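# Move the green block into the blue tray

## Task

Place the green block inside the blue tray so that it stays there after the robot lets go, without anything ending up off the table.

## Robot and tools

Robot: two arms, left_arm on the +y side and right_arm on the -y side. These are the robot's own left and right, not the sides of an image. Base poses in the scene frame: left_arm at (+0.038, +0.317, +0.307) m, quat_wxyz (+0.842, -0.162, +0.097, -0.506). right_arm at (+0.038, -0.317, +0.307) m, quat_wxyz (+0.506, -0.097, +0.162, -0.842). Each arm has six joints (waist, shoulder, elbow, wrist pitch, wrist yaw, wrist roll) and a two-finger gripper.

Scene frame: z = 0 is the table top and +z points up. The origin sits above the centre of the robot's foot. +x points forward over the table, which starts near x = +0.15 m and may be turned a little. Positions are in metres. Orientations are quaternions written w first. The gripper's fingers point along its own +z and close along its own y. end_effector_position is the point between the pads, about 1 cm short of the fingertips. Reported poses can be off by a few cm, more at long reach. Friction and weight can leave a gripper a few cm from its command even in free air, so a gap alone does not mean contact.

Row format, shared by execute_actions and move: one flat list of 16 numbers covering both arms, even when only one arm moves. The order is left x, y, z, qw, qx, qy, qz, opening, then the same eight for the right arm. x, y, z is an absolute place for that gripper in the scene frame, in metres, and the quaternion is an absolute orientation. Opening runs from -1 (closed) to +1 (fully open, 0.094 m). It is a command, not an offset, so a 0 shuts the gripper halfway. To keep an arm still, repeat its last reported pose and its current opening, and reuse the same quaternion in every row rather than the drifted reported one. Each control step clips the commanded orientation to within 40 degrees of the measured one, so large turns need several steps.

execute_actions(actions, cameras): actions is a list of up to 15 actions. Each action is a table of up to 15 rows, one row per 1/30 s step, and the last row repeats until the 15 steps are used. A target more than 0.6 m from the gripper's current position along any of its axes is rejected for both arms. A malformed action, or a first action that fails this check, rejects the whole call. An empty actions list returns the full state plus images.

move(target, speed, blend, opening_speed, grip_force, blocking, cameras): drives both grippers in straight lines to one 16-number row, or through a list of up to 15 rows. There is no 0.6 m check, and the whole move is capped at 10 s. speed is the top path speed in m/s, from 0.002 to 4.3 (default 0.25); turning is limited to twice that in rad/s. It can be one value or one per target. blend is a corner radius in m (default 0 means stop at each point). opening_speed is in scale units per second, at least 0.2, and makes the fingers move gradually. grip_force is the per-pad force limit in N, 10 to 50. It can be one value or one per arm, it persists, and lower values close slowly. blocking=false returns after about 0.5 s while the motion continues, and a new move takes over from the current point. Opening changes on later targets happen only once everything is at rest. Paths ignore obstacles and the other arm. Steer around an arm's own base, because passing near it can flip the shoulder.

wait(seconds 0 to 10): holds the last commands and lets a running move continue. stop: brakes the current move. zoom_image(camera, region=[x0,y0,x1,y1] in pixels, at most 504x504): enlarges part of the newest image from that camera. finished_scene(scene=1): ends the scene permanently. Cameras: cam_head_left, cam_head_right, cam_over, cam_left_wrist, cam_right_wrist, each 672x504.

Reading results: each arm reports end_effector_position, end_effector_quat_wxyz, a Hand target (where the arm is now being sent), Joint positions (the last number is the finger gap in m), Joint velocities (may show "within noise"), and Joint torques. Torques include gravity, are offset and noisy, and entries 3 and 4 wrap at ±28 N m. Results also give Motor temperatures, grip_measured (the measured opening on the -1 to +1 scale, reading up to about 2.5 mm wide when empty), and Tool commands. A move adds a "move:" line, for example done, off_target, moving, held or fault, plus which limits acted. An arm not named there finished within 10 mm and 2 degrees. done does not mean nothing was touched. limits=paced means the command was clipped, and limits=held means steps were withheld.

Grasping: close well past the block's width so the force builds to the limit. grip_measured keeps following the command even after the fingers touch, so it will not show the moment of contact. On a hard block it reads about 3 mm narrower than the block. To release, command an opening clearly larger than grip_measured.

Avoid: fast contact with the table, tray or block; dropping the block from a height or releasing it while it is moving; knocking anything off the table; and any contact between the two arms or grippers, which can end the scene. The clearance check does not protect the grippers from each other. Do not keep an arm stretched out, loaded, or pushing at an unreachable pose for long. Motors heat up, a MOTOR HOT line appears at 85 °C, and at 100 °C that arm goes limp and drops for 30 to 60 s or more.

Each tool is called after ">>>" in YAML: its name, and indented under it one key for each argument.

## Session

>>> execute_actions:
  actions: []

Scene clock: 0.00 s.
left_arm: end_effector_position=(+0.7328, +0.4777, +0.2304) grip_measured=+1.000 end_effector_quat_wxyz=(+0.105, +0.417, +0.857, -0.285) | right_arm: end_effector_position=(+0.2451, -0.0297, +0.2405) grip_measured=+1.000 end_effector_quat_wxyz=(+0.019, +0.815, -0.498, -0.296)
Joint positions: left_arm=[1.421 2.149 2.151 -1.486 0.494 1.323 0.094] | right_arm=[2.847 1.689 0.791 -0.74 -0.211 -1.264 0.094]
Joint velocities: within noise
Joint torques (N m): no reading
Motor temperatures (°C): left_arm=[34 31 28 31 34 32 30] | right_arm=[36 32 32 32 30 33 32]
Heat: left arm: hottest waist 34 °C; right arm: hottest waist 36 °C.
Hand target: left_arm +0.7397, +0.4806, +0.2363; +0.112, +0.420, +0.857, -0.277 | right_arm +0.2516, -0.0244, +0.2438; +0.010, +0.816, -0.498, -0.294
Tool commands: left_gripper/opening=+1.0 right_gripper/opening=+1.0

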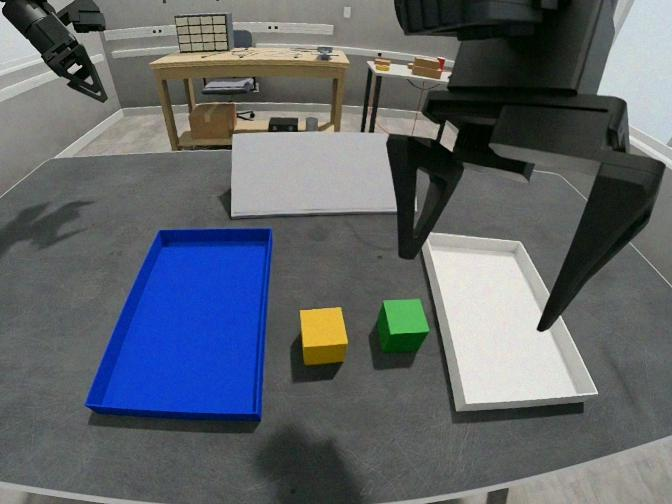

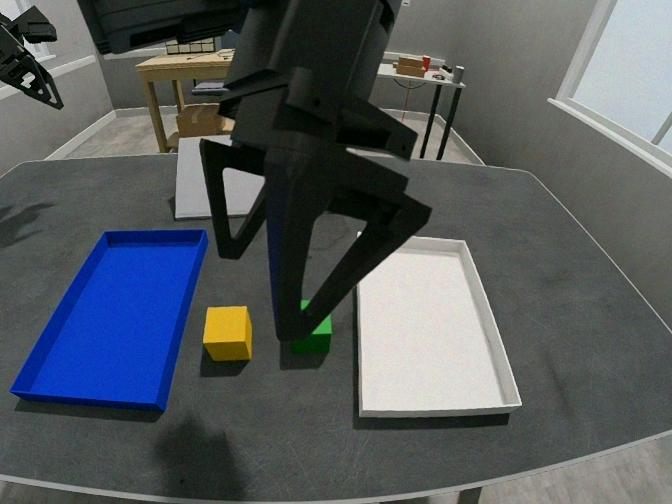

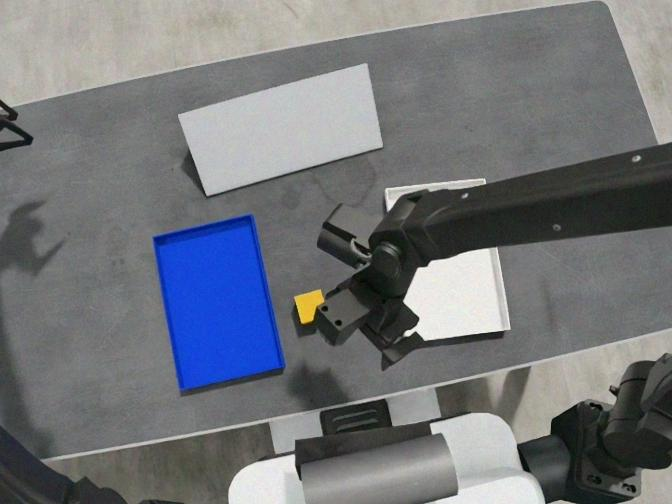

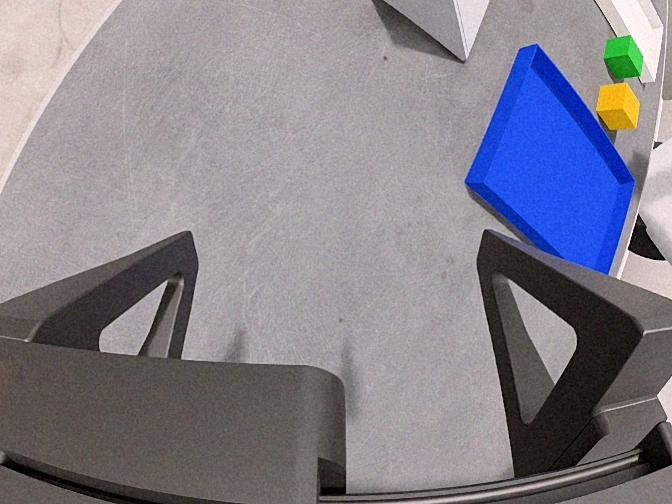

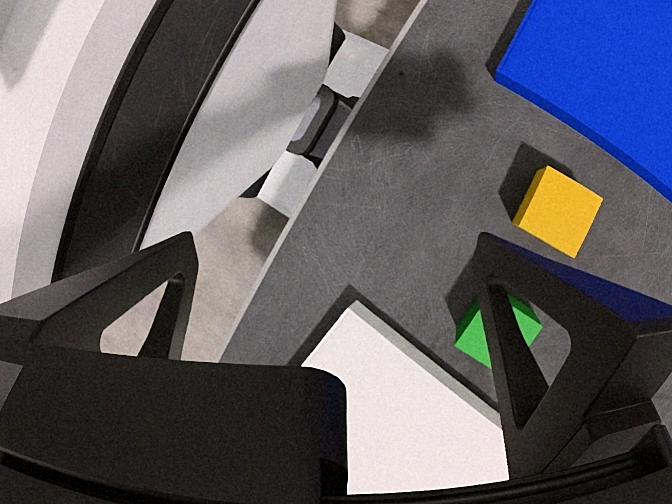

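>>> move:
  target: [0.7397,0.4806,0.2363,0.112,0.420,0.857,-0.277,1,0.30,-0.17,0.30,0,0.857,-0.515,0,1]
  cameras: ["all"]

Scene clock: 17.77 s.
left_arm: end_effector_position=(+0.7328, +0.4777, +0.2304) grip_measured=+1.000 end_effector_quat_wxyz=(+0.105, +0.417, +0.857, -0.285) | right_arm: end_effector_position=(+0.3003, -0.1631, +0.3002) grip_measured=+1.000 end_effector_quat_wxyz=(-0.005, +0.857, -0.516, -0.001)
Joint positions: left_arm=[1.421 2.149 2.151 -1.486 0.494 1.323 0.094] | right_arm=[2.823 1.203 0.588 -0.82 0.357 -1.32 0.094]
Joint torques (N m): left_arm=[-2.67 -22.95 8.84 0.05 0.45 0.12] | right_arm=[0.85 -8.35 5 0.23 0.1 -0.21]
Motor temperatures (°C): left_arm=[34 37 30 31 34 32 30] | right_arm=[36 33 33 32 30 32 32]
Heat: left arm: hottest shoulder 37 °C; right arm: hottest waist 36 °C.
Hand target: left_arm +0.7395, +0.4805, +0.2365; +0.112, +0.420, +0.857, -0.277 | right_arm +0.3000, -0.1698, +0.3000; +0.000, +0.857, -0.515, +0.000
Off the commanded pose: left_arm 0.010 m, 1 deg | right_arm 0.007 m, 1 deg.
move: done

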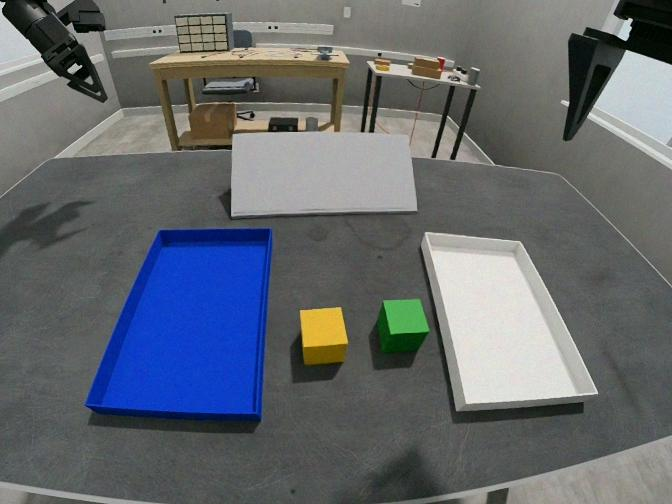

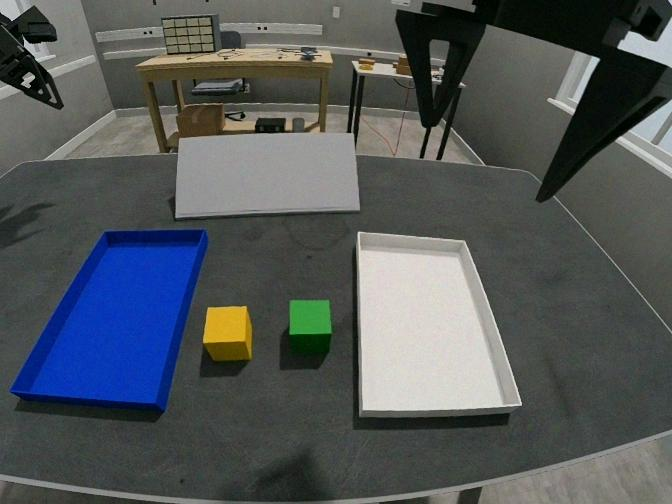

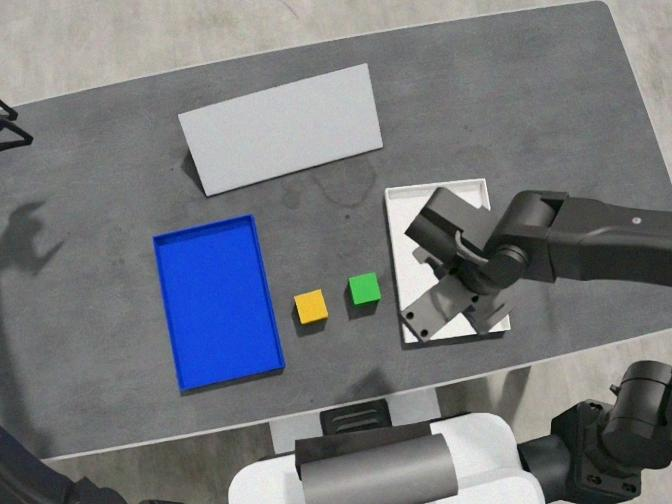

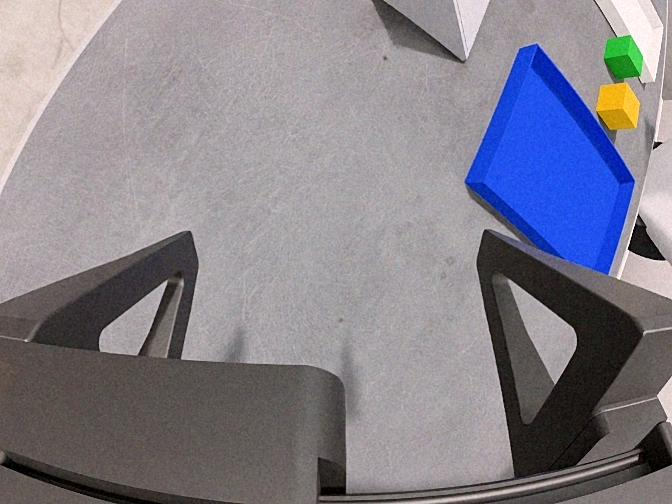

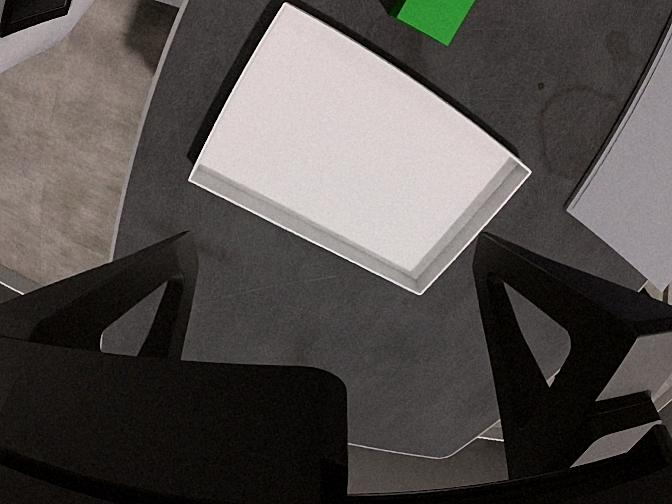

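>>> move:
  target: [0.7397,0.4806,0.2363,0.112,0.420,0.857,-0.277,1,0.34,-0.05,0.20,0,0.707,-0.707,0,1]
  cameras: ["all"]

Scene clock: 26.80 s.
left_arm: end_effector_position=(+0.7328, +0.4777, +0.2304) grip_measured=+1.000 end_effector_quat_wxyz=(+0.105, +0.417, +0.857, -0.285) | right_arm: end_effector_position=(+0.3288, -0.0688, +0.1950) grip_measured=+1.000 end_effector_quat_wxyz=(+0.020, +0.710, -0.704, -0.001)
Joint positions: left_arm=[1.421 2.149 2.151 -1.486 0.494 1.323 0.094] | right_arm=[2.852 1.73 0.787 -0.556 0.363 -0.793 0.094]
Joint torques (N m): left_arm=[-2.49 -23.12 8.83 0.03 0.46 0.13] | right_arm=[6.07 -11.4 5.93 0.95 0.12 0.06]
Heat: left arm: hottest shoulder 39 °C; right arm: hottest waist 36 °C.
Hand target: left_arm +0.7395, +0.4805, +0.2365; +0.112, +0.420, +0.857, -0.277 | right_arm +0.3396, -0.0504, +0.2006; +0.000, +0.707, -0.707, +0.000
Off the commanded pose: left_arm 0.010 m, 1 deg | right_arm 0.022 m, 2 deg.
move: off_target (right_arm)

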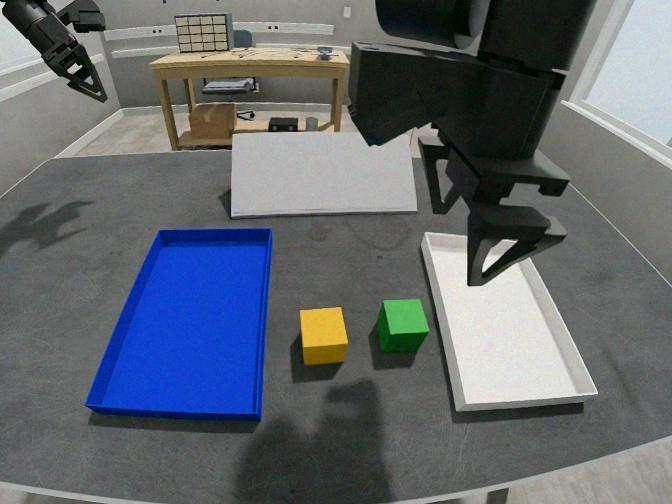

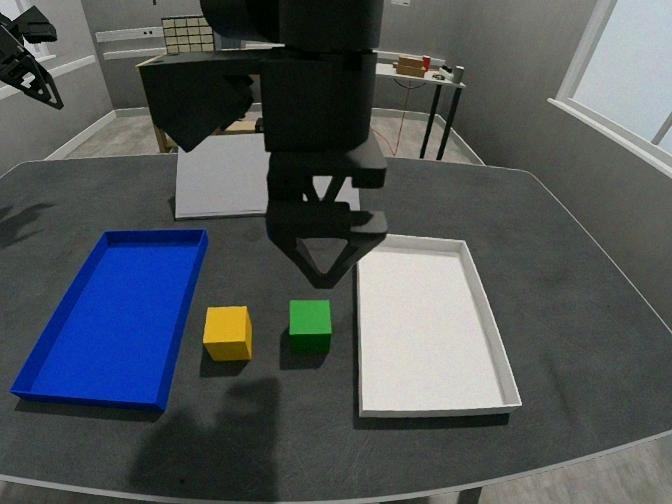

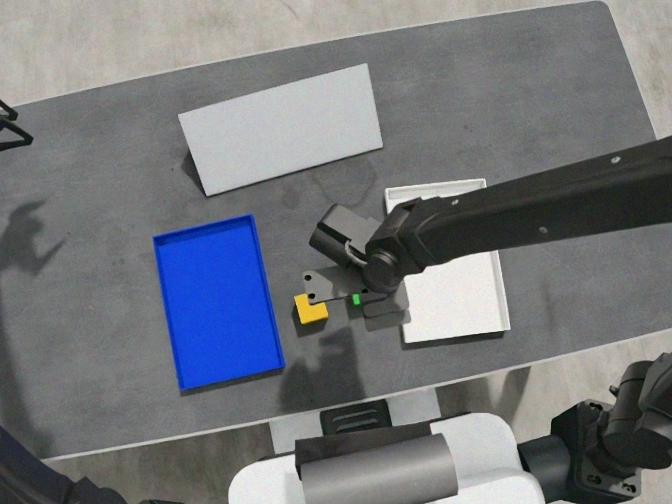

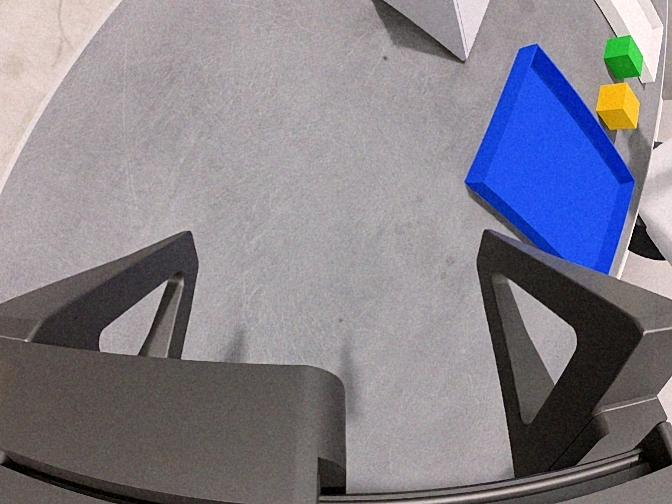

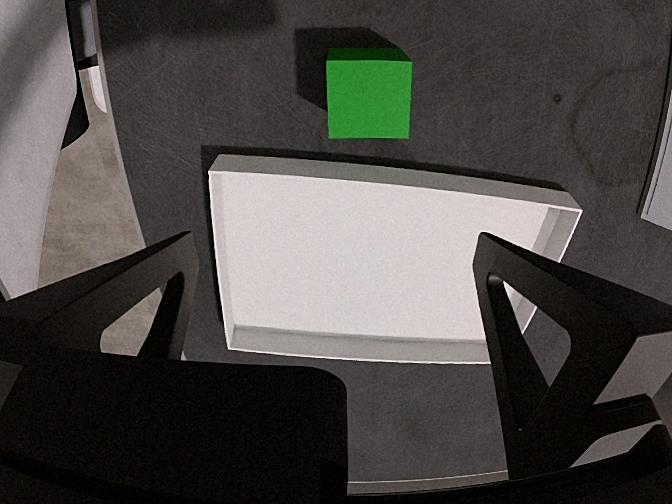

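>>> move:
  target: [0.7397,0.4806,0.2363,0.112,0.420,0.857,-0.277,1,0.362,0.0,0.15,0,0.707,-0.707,0,1]
  cameras: ["all"]

Scene clock: 37.17 s.
left_arm: end_effector_position=(+0.7328, +0.4777, +0.2304) grip_measured=+1.000 end_effector_quat_wxyz=(+0.105, +0.417, +0.857, -0.285) | right_arm: end_effector_position=(+0.3518, -0.0185, +0.1454) grip_measured=+1.000 end_effector_quat_wxyz=(+0.020, +0.710, -0.704, -0.001)
Joint positions: left_arm=[1.421 2.149 2.151 -1.486 0.494 1.323 0.094] | right_arm=[2.854 1.945 0.947 -0.503 0.363 -0.791 0.094]
Joint torques (N m): left_arm=[-2.2 -23 8.83 -0.06 0.46 0.11] | right_arm=[7.06 -13.74 5.34 0.96 0.12 0.04]
Heat: left arm: hottest shoulder 40 °C; right arm: hottest waist 36 °C.
Hand target: left_arm +0.7395, +0.4805, +0.2365; +0.112, +0.420, +0.857, -0.277 | right_arm +0.3616, -0.0003, +0.1507; +0.000, +0.707, -0.707, +0.000
Off the commanded pose: left_arm 0.010 m, 1 deg | right_arm 0.022 m, 2 deg.
move: off_target (right_arm)

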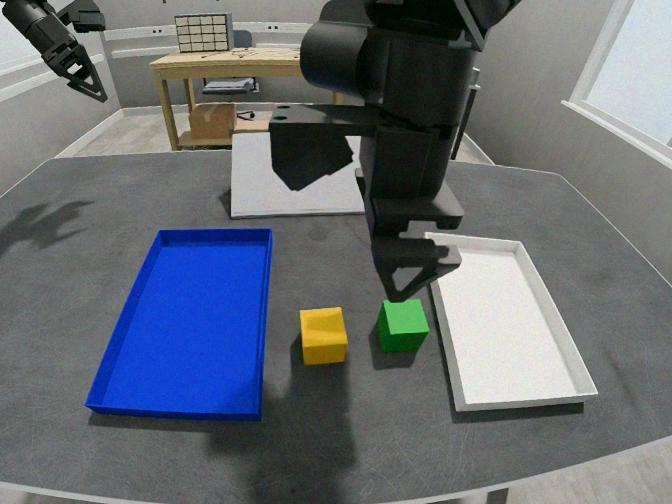

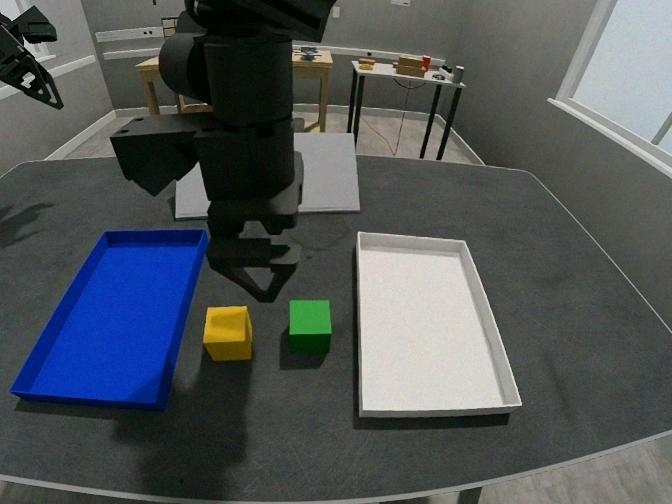

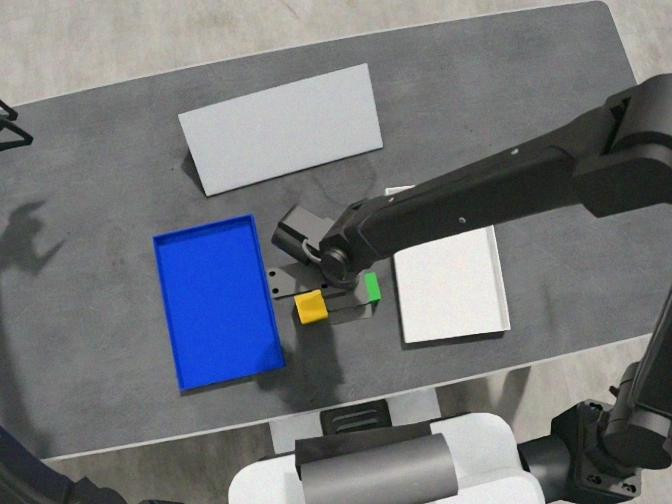

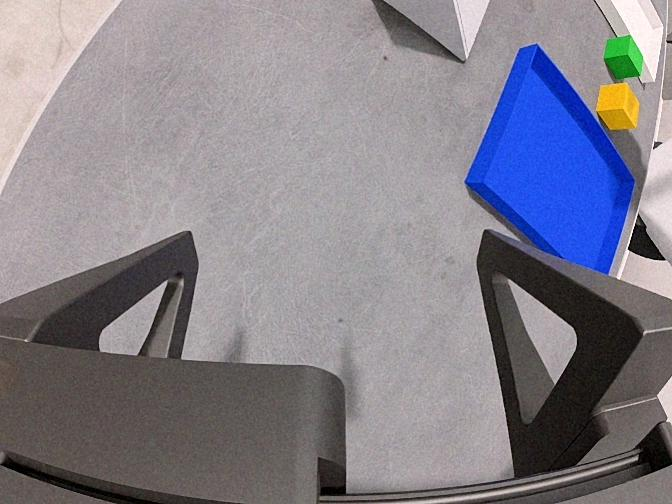

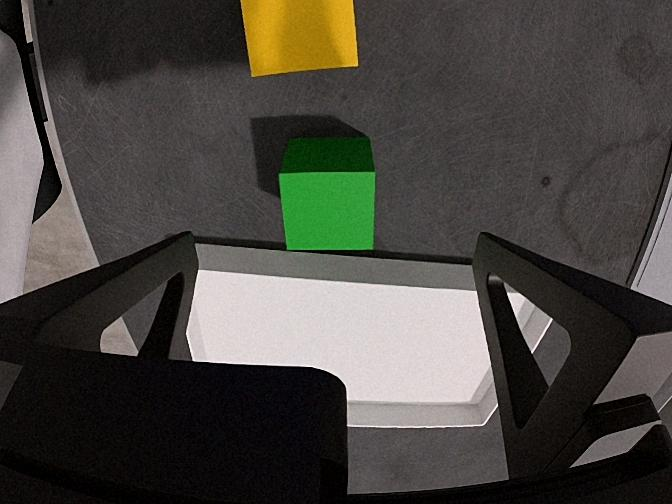

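>>> move:
  target: [0.7397,0.4806,0.2363,0.112,0.420,0.857,-0.277,1,0.358,-0.029,0.10,0,0.707,-0.707,0,1]
  cameras: ["cam_right_wrist","cam_head_left","cam_head_right"]

Scene clock: 51.10 s.
left_arm: end_effector_position=(+0.7328, +0.4777, +0.2304) grip_measured=+1.000 end_effector_quat_wxyz=(+0.105, +0.417, +0.857, -0.285) | right_arm: end_effector_position=(+0.3550, -0.0272, +0.1025) grip_measured=+1.000 end_effector_quat_wxyz=(+0.003, +0.707, -0.707, +0.000)
Joint positions: left_arm=[1.421 2.149 2.151 -1.486 0.494 1.323 0.094] | right_arm=[2.801 2.029 0.923 -0.338 0.359 -0.851 0.094]
Joint torques (N m): left_arm=[-2.55 -23.12 8.85 0.09 0.44 0.12] | right_arm=[4.6 -13.98 2.14 1.05 -0.06 -0.2]
Motor temperatures (°C): left_arm=[33 42 32 30 34 31 30] | right_arm=[36 33 34 32 30 32 32]
Heat: left arm: hottest shoulder 42 °C; right arm: hottest waist 36 °C.
Hand target: left_arm +0.7395, +0.4805, +0.2365; +0.112, +0.420, +0.857, -0.277 | right_arm +0.3579, -0.0290, +0.1000; +0.000, +0.707, -0.707, +0.000
Off the commanded pose: left_arm 0.010 m, 1 deg | right_arm 0.004 m, 0 deg.
move: done
Images, in order (width x height): cam_head_left 672x504, cam_head_right 672x504, cam_right_wrist 672x504.

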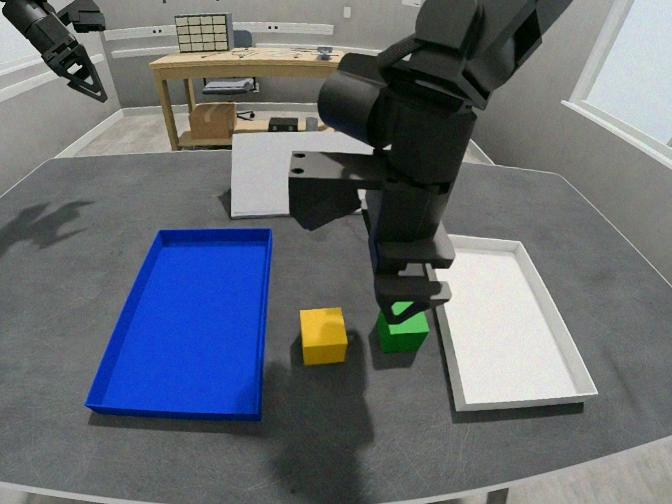

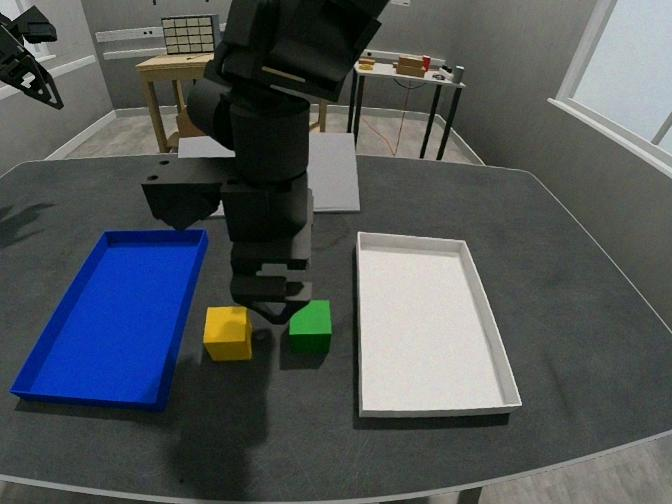

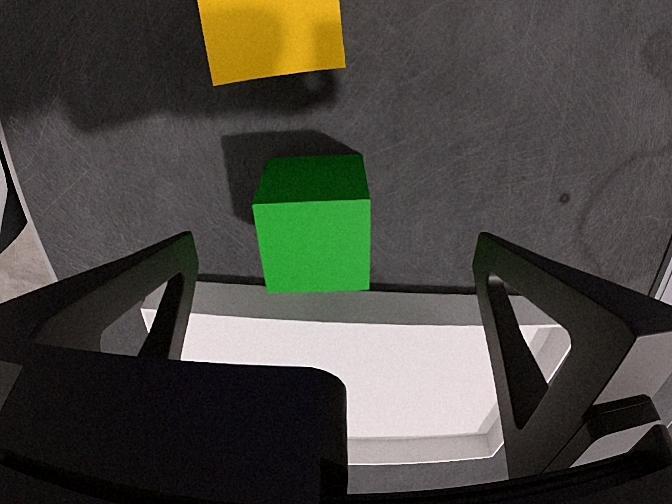

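>>> move:
  target: [0.7397,0.4806,0.2363,0.112,0.420,0.857,-0.277,1,0.347,-0.052,0.08,0,0.707,-0.707,0,1]
  cameras: ["cam_right_wrist","cam_head_left","cam_head_right"]

Scene clock: 56.53 s.
left_arm: end_effector_position=(+0.7328, +0.4777, +0.2304) grip_measured=+1.000 end_effector_quat_wxyz=(+0.105, +0.417, +0.857, -0.285) | right_arm: end_effector_position=(+0.3454, -0.0481, +0.0836) grip_measured=+1.000 end_effector_quat_wxyz=(+0.001, +0.707, -0.707, +0.000)
Joint positions: left_arm=[1.421 2.149 2.151 -1.486 0.494 1.323 0.094] | right_arm=[2.763 2.05 0.866 -0.241 0.354 -0.893 0.094]
Joint torques (N m): left_arm=[-2.67 -23.12 8.8 0.02 0.47 0.12] | right_arm=[4.13 -13.45 1.32 1.03 -0.06 -0.22]
Heat: left arm: hottest shoulder 43 °C; right arm: hottest waist 36 °C.
Hand target: left_arm +0.7395, +0.4805, +0.2365; +0.112, +0.420, +0.857, -0.277 | right_arm +0.3469, -0.0521, +0.0801; +0.000, +0.707, -0.707, +0.000
Off the commanded pose: left_arm 0.010 m, 1 deg | right_arm 0.006 m, 0 deg.
move: done
Images, in order (width x height): cam_head_left 672x504, cam_head_right 672x504, cam_right_wrist 672x504.

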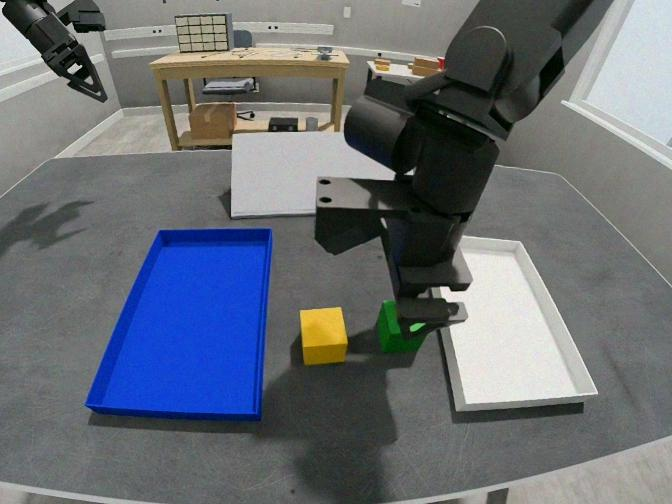

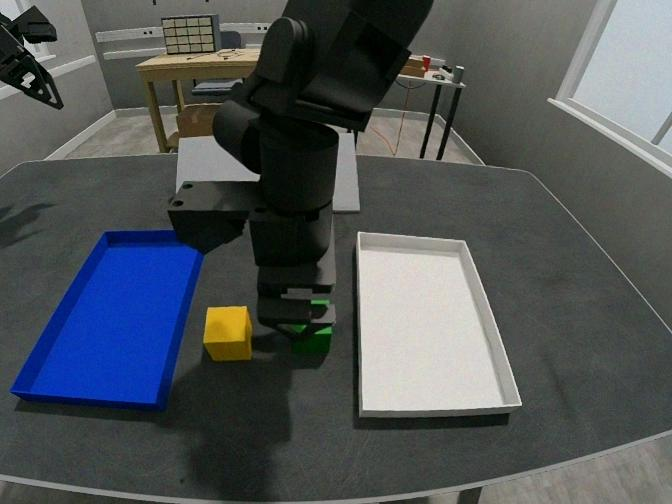

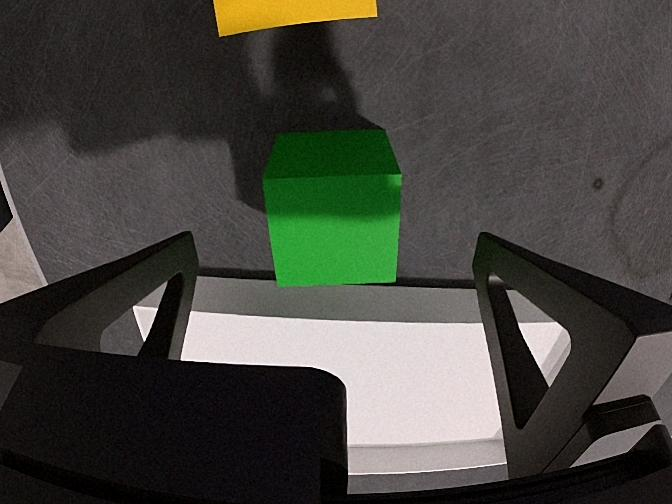

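>>> move:
  target:
    - [0.7397,0.4806,0.2363,0.112,0.420,0.857,-0.277,1,0.347,-0.058,0.026,0,0.707,-0.707,0,1]
    - [0.7397,0.4806,0.2363,0.112,0.420,0.857,-0.277,1,0.347,-0.058,0.026,0,0.707,-0.707,0,0.0]
  speed: 0.12
  opening_speed: 1
  cameras: ["cam_right_wrist","cam_head_left"]

Scene clock: 65.60 s.
left_arm: end_effector_position=(+0.7328, +0.4777, +0.2304) grip_measured=+1.000 end_effector_quat_wxyz=(+0.105, +0.417, +0.857, -0.285) | right_arm: end_effector_position=(+0.3377, -0.0590, +0.0286) grip_measured=+0.068 end_effector_quat_wxyz=(+0.007, +0.709, -0.705, -0.001)
Joint positions: left_arm=[1.421 2.149 2.151 -1.486 0.494 1.323 0.094] | right_arm=[2.708 2.193 0.888 -0.114 0.345 -0.952 0.05]
Joint torques (N m): left_arm=[-2.73 -23.36 8.87 0.05 0.45 0.12] | right_arm=[4.25 -13.8 1.43 0.96 -0.06 -0.21]
Heat: left arm: hottest shoulder 44 °C; right arm: hottest waist 36 °C.
Hand target: left_arm +0.7395, +0.4805, +0.2365; +0.112, +0.420, +0.857, -0.277 | right_arm +0.3470, -0.0582, +0.0262; +0.000, +0.707, -0.707, +0.000
Off the commanded pose: left_arm 0.010 m, 1 deg | right_arm 0.010 m, 1 deg.
move: done
Images, in order (width x height): cam_head_left 672x504, cam_right_wrist 672x504.

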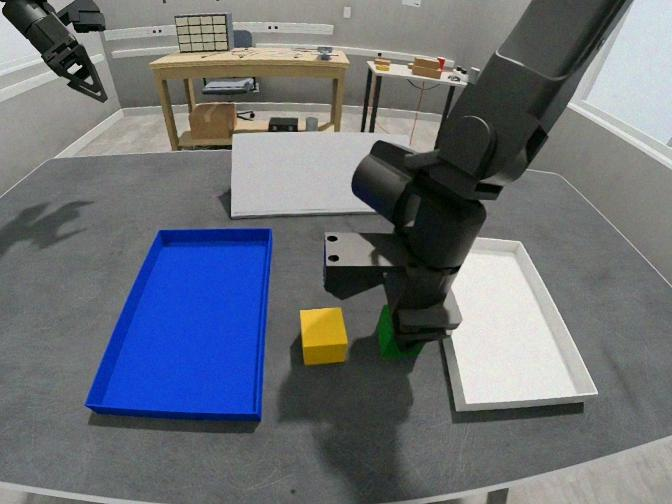

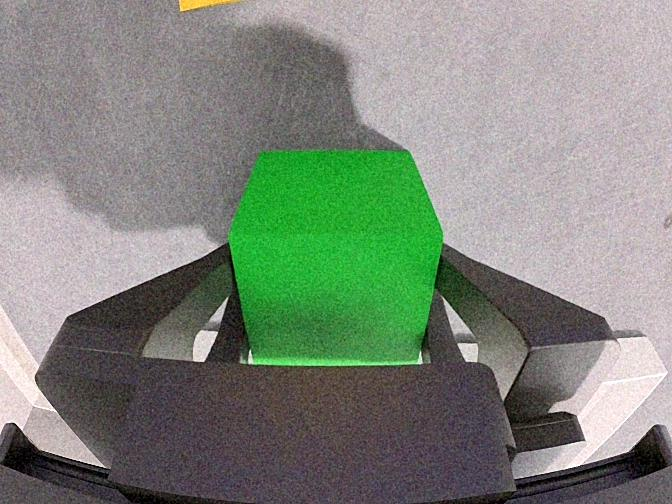

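>>> move:
  target:
    - [0.7397,0.4806,0.2363,0.112,0.420,0.857,-0.277,1,0.347,-0.058,0.13,0,0.707,-0.707,0,-0.1]
    - [0.7397,0.4806,0.2363,0.112,0.420,0.857,-0.277,1,0.37,0.23,0.13,0,0.707,-0.707,0,-0.1]
    - [0.7397,0.4806,0.2363,0.112,0.420,0.857,-0.277,1,0.37,0.23,0.075,0,0.707,-0.707,0,-0.1]
  blend: [0.03,0.03,0]
  cameras: ["cam_right_wrist","cam_head_left","cam_over"]

Scene clock: 75.20 s.
left_arm: end_effector_position=(+0.7328, +0.4777, +0.2304) grip_measured=+1.000 end_effector_quat_wxyz=(+0.105, +0.417, +0.857, -0.285) | right_arm: end_effector_position=(+0.3574, +0.2115, +0.0606) grip_measured=+0.067 end_effector_quat_wxyz=(+0.015, +0.674, -0.675, -0.298)
Joint positions: left_arm=[1.421 2.149 2.151 -1.486 0.494 1.323 0.094] | right_arm=[2.881 2.46 1.596 -0.623 -0.239 -0.766 0.05]
Joint torques (N m): left_arm=[-2.43 -23.24 8.94 0.09 0.46 0.11] | right_arm=[9.41 -19.78 7.04 0.17 -0.36 0.01]
Heat: left arm: hottest shoulder 44 °C; right arm: hottest waist 36 °C.
Hand target: left_arm +0.7395, +0.4805, +0.2365; +0.112, +0.420, +0.857, -0.277 | right_arm +0.3710, +0.2281, +0.0747; -0.001, +0.673, -0.677, -0.299
Off the commanded pose: left_arm 0.010 m, 1 deg | right_arm 0.027 m, 35 deg.
joint sent to its limit (right arm) — joint 1 (waist), upper limit. The joint targets are off in orientation, not in position.
move: off_target (right_arm); blend cut to 0.0275 m at target 2
Images, in order (width x height): cam_head_left 672x504, cam_over 672x504, cam_right_wrist 672x504.

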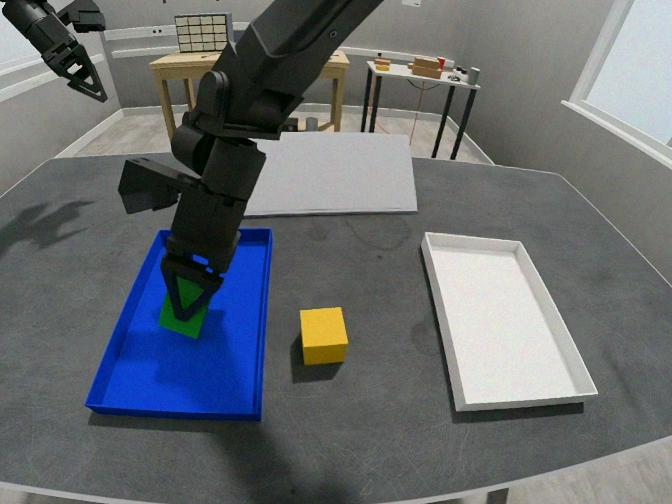

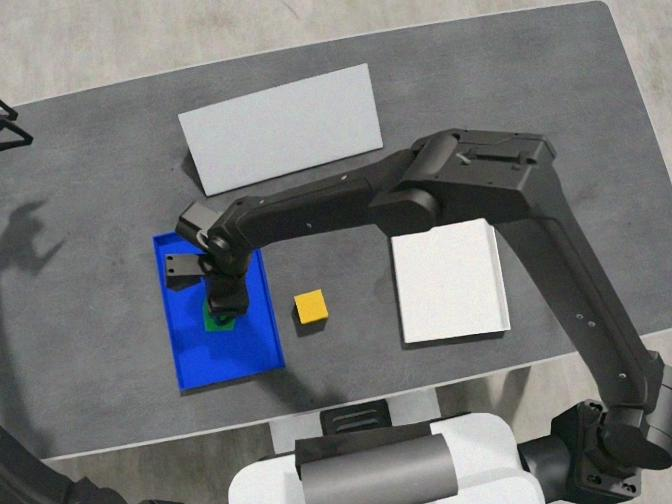

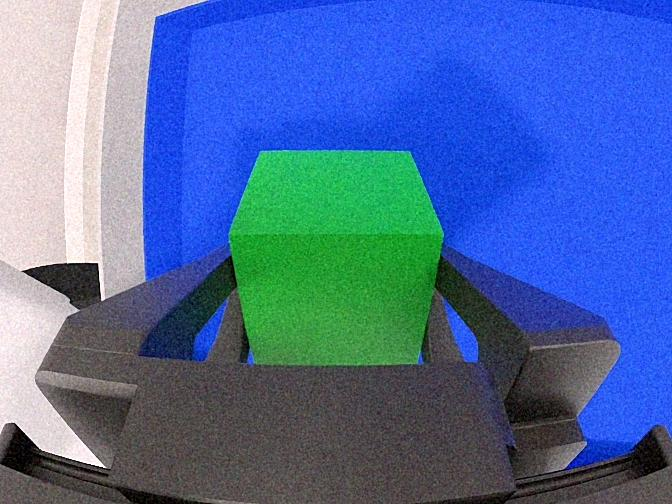

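>>> move:
  target:
    - [0.7397,0.4806,0.2363,0.112,0.420,0.857,-0.277,1,0.44,0.22,0.13,0,0.857,-0.515,0,-0.1]
  cameras: ["cam_right_wrist","cam_head_left","cam_over"]

Scene clock: 85.17 s.
left_arm: end_effector_position=(+0.7328, +0.4777, +0.2304) grip_measured=+1.000 end_effector_quat_wxyz=(+0.105, +0.417, +0.857, -0.285) | right_arm: end_effector_position=(+0.4190, +0.1998, +0.1028) grip_measured=+0.067 end_effector_quat_wxyz=(-0.009, +0.831, -0.516, -0.206)
Joint positions: left_arm=[1.421 2.149 2.151 -1.486 0.494 1.323 0.094] | right_arm=[2.881 2.412 1.735 -0.86 -0.043 -1.216 0.05]
Joint torques (N m): left_arm=[-2.49 -23 8.81 0.1 0.45 0.14] | right_arm=[9.7 -22.24 7.9 0.47 -0.22 -0.22]
Heat: left arm: hottest shoulder 45 °C; right arm: hottest waist 36 °C.
Hand target: left_arm +0.7395, +0.4805, +0.2365; +0.112, +0.420, +0.857, -0.277 | right_arm +0.4408, +0.2177, +0.1301; -0.042, +0.835, -0.511, -0.199
Off the commanded pose: left_arm 0.010 m, 1 deg | right_arm 0.040 m, 24 deg.
joint sent to its limit (right arm) — joint 1 (waist), upper limit. The joint targets are off in orientation, not in position.
move: off_target (right_arm)
Images, in order (width x height): cam_head_left 672x504, cam_over 672x504, cam_right_wrist 672x504.

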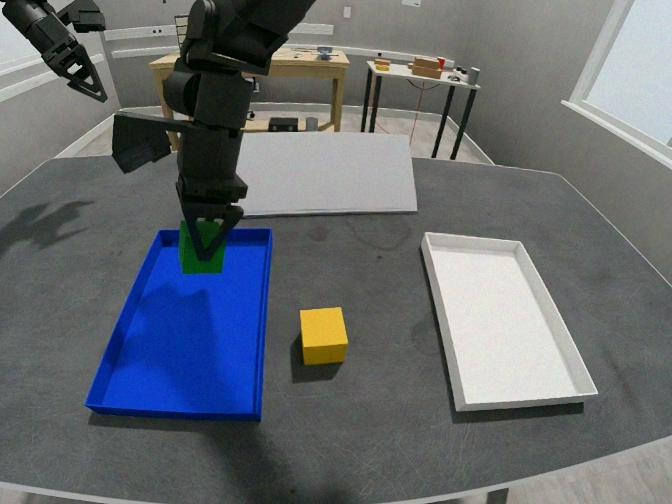

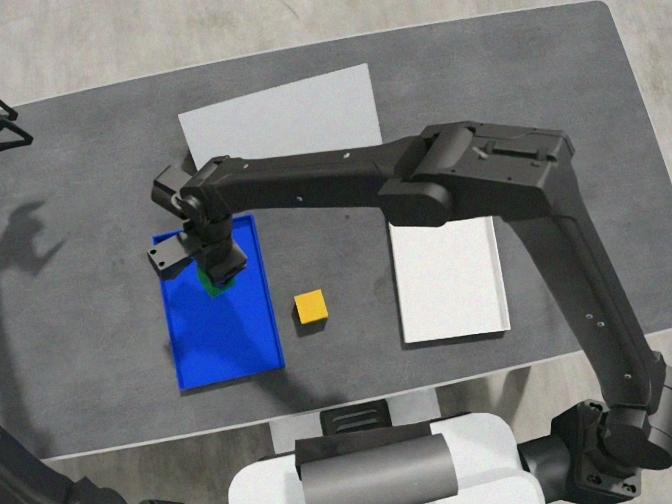

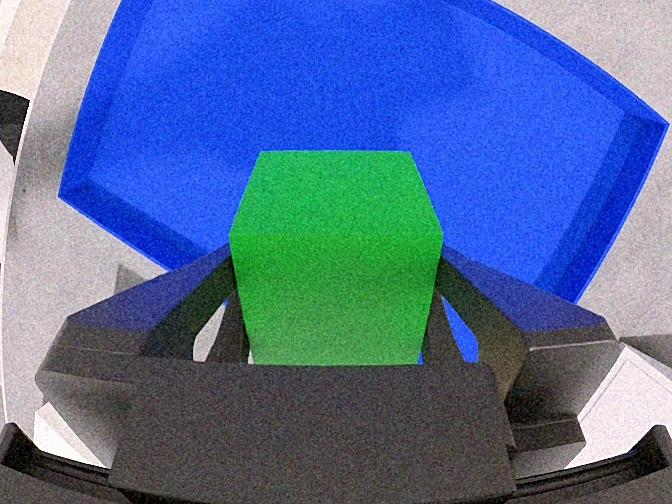

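>>> move:
  target:
    - [0.7397,0.4806,0.2363,0.112,0.420,0.857,-0.277,1,0.44,0.22,0.13,0,0.976,-0.216,0,-0.1]
  cameras: ["cam_right_wrist","cam_head_left","cam_over"]

Scene clock: 94.33 s.
left_arm: end_effector_position=(+0.7328, +0.4777, +0.2304) grip_measured=+1.000 end_effector_quat_wxyz=(+0.105, +0.417, +0.857, -0.285) | right_arm: end_effector_position=(+0.4300, +0.2055, +0.1114) grip_measured=+0.067 end_effector_quat_wxyz=(-0.078, +0.953, -0.225, -0.188)
Joint positions: left_arm=[1.421 2.149 2.151 -1.486 0.494 1.323 0.094] | right_arm=[2.881 2.412 1.77 -0.884 -0.039 -1.865 0.05]
Joint torques (N m): left_arm=[-2.67 -23.3 8.87 0.1 0.44 0.12] | right_arm=[9.76 -22.01 6.28 0.85 -0.35 -0.19]
Heat: left arm: hottest shoulder 45 °C; right arm: hottest waist 36 °C.
Hand target: left_arm +0.7395, +0.4805, +0.2365; +0.112, +0.420, +0.857, -0.277 | right_arm +0.4411, +0.2183, +0.1296; -0.100, +0.954, -0.218, -0.177
Off the commanded pose: left_arm 0.010 m, 1 deg | right_arm 0.026 m, 24 deg.
joint sent to its limit (right arm) — joint 1 (waist), upper limit. The joint targets are off in orientation, not in position.
move: off_target (right_arm)
Images, in order (width x height): cam_head_left 672x504, cam_over 672x504, cam_right_wrist 672x504.

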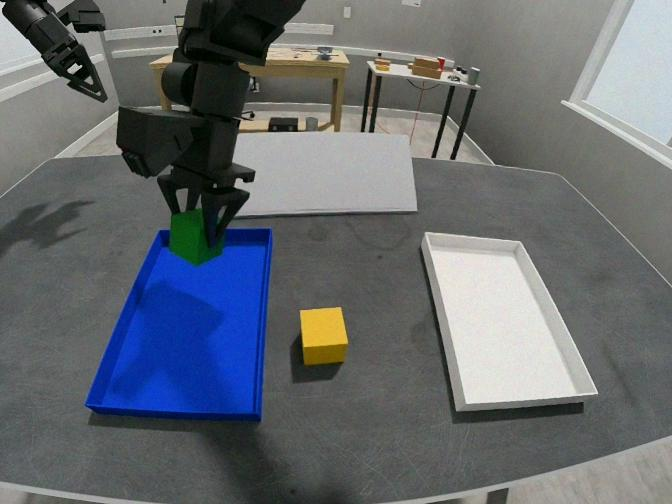

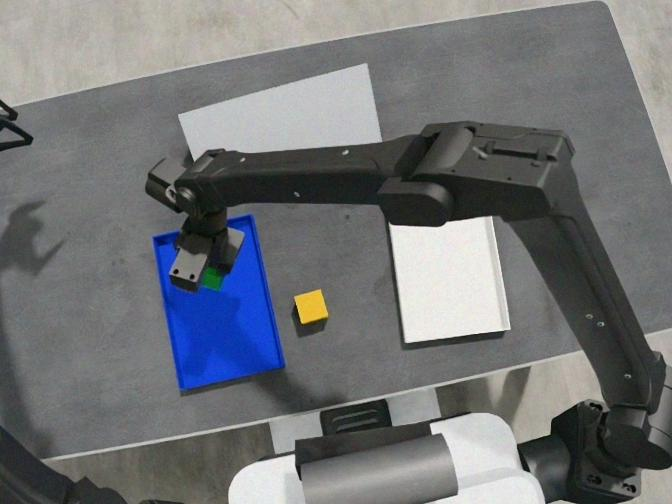

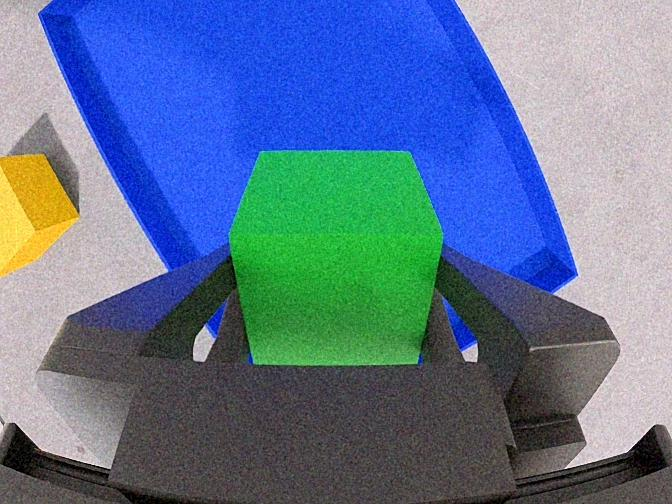

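>>> move:
  target:
    - [0.7397,0.4806,0.2363,0.112,0.420,0.857,-0.277,1,0.475,0.20,0.13,0,0.956,-0.292,0,-0.1]
    - [0.7397,0.4806,0.2363,0.112,0.420,0.857,-0.277,1,0.475,0.20,0.08,0,0.956,-0.292,0,-0.1]
  cameras: ["cam_right_wrist","cam_head_left","cam_over"]

Scene clock: 109.40 s.
left_arm: end_effector_position=(+0.7328, +0.4777, +0.2304) grip_measured=+1.000 end_effector_quat_wxyz=(+0.105, +0.417, +0.857, -0.285) | right_arm: end_effector_position=(+0.4546, +0.1767, +0.0611) grip_measured=+0.067 end_effector_quat_wxyz=(+0.007, +0.958, -0.281, -0.058)
Joint positions: left_arm=[1.421 2.149 2.151 -1.486 0.494 1.323 0.094] | right_arm=[2.881 2.487 1.796 -0.846 0.27 -1.747 0.05]
Joint torques (N m): left_arm=[-2.14 -23.06 8.83 -0.02 0.46 0.1] | right_arm=[9.88 -21.42 8.32 0.8 0.03 0.05]
Heat: left arm: hottest shoulder 46 °C; right arm: hottest shoulder 37 °C.
Hand target: left_arm +0.7395, +0.4805, +0.2365; +0.112, +0.420, +0.857, -0.277 | right_arm +0.4754, +0.1977, +0.0804; -0.022, +0.955, -0.293, -0.043
Off the commanded pose: left_arm 0.010 m, 1 deg | right_arm 0.036 m, 7 deg.
joint sent to its limit (right arm) — joint 1 (waist), upper limit. The joint targets are off in orientation, not in position.
move: off_target (right_arm)
Images, in order (width x height): cam_head_left 672x504, cam_over 672x504, cam_right_wrist 672x504.

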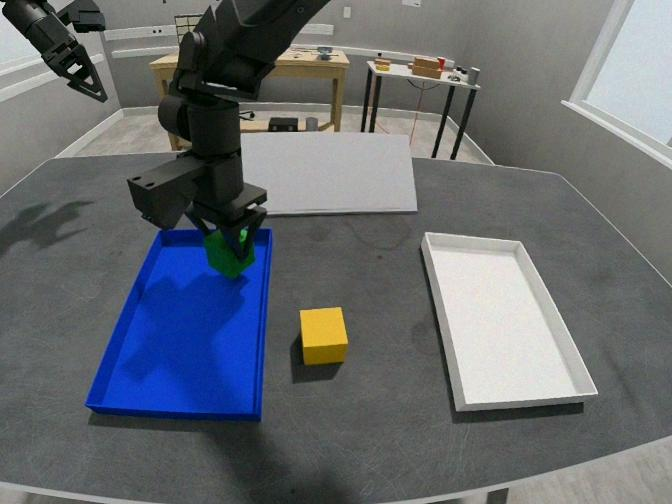

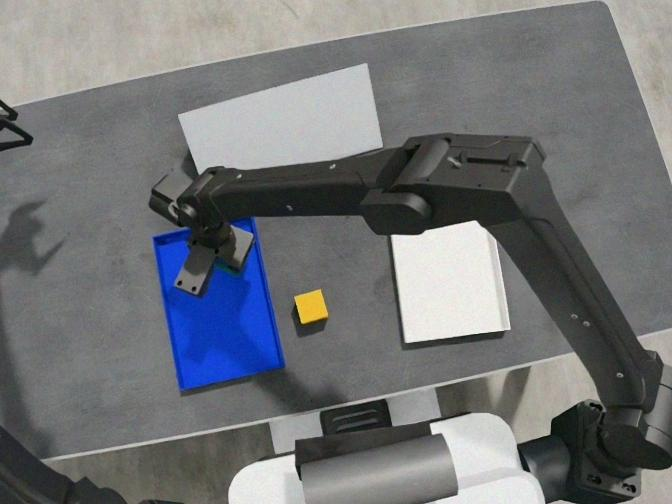

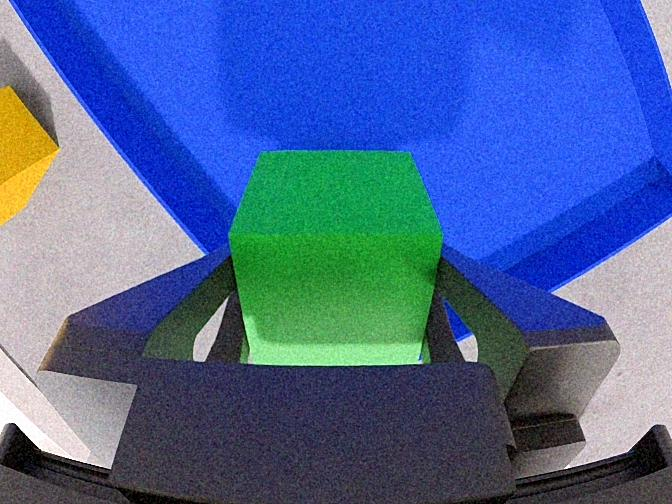

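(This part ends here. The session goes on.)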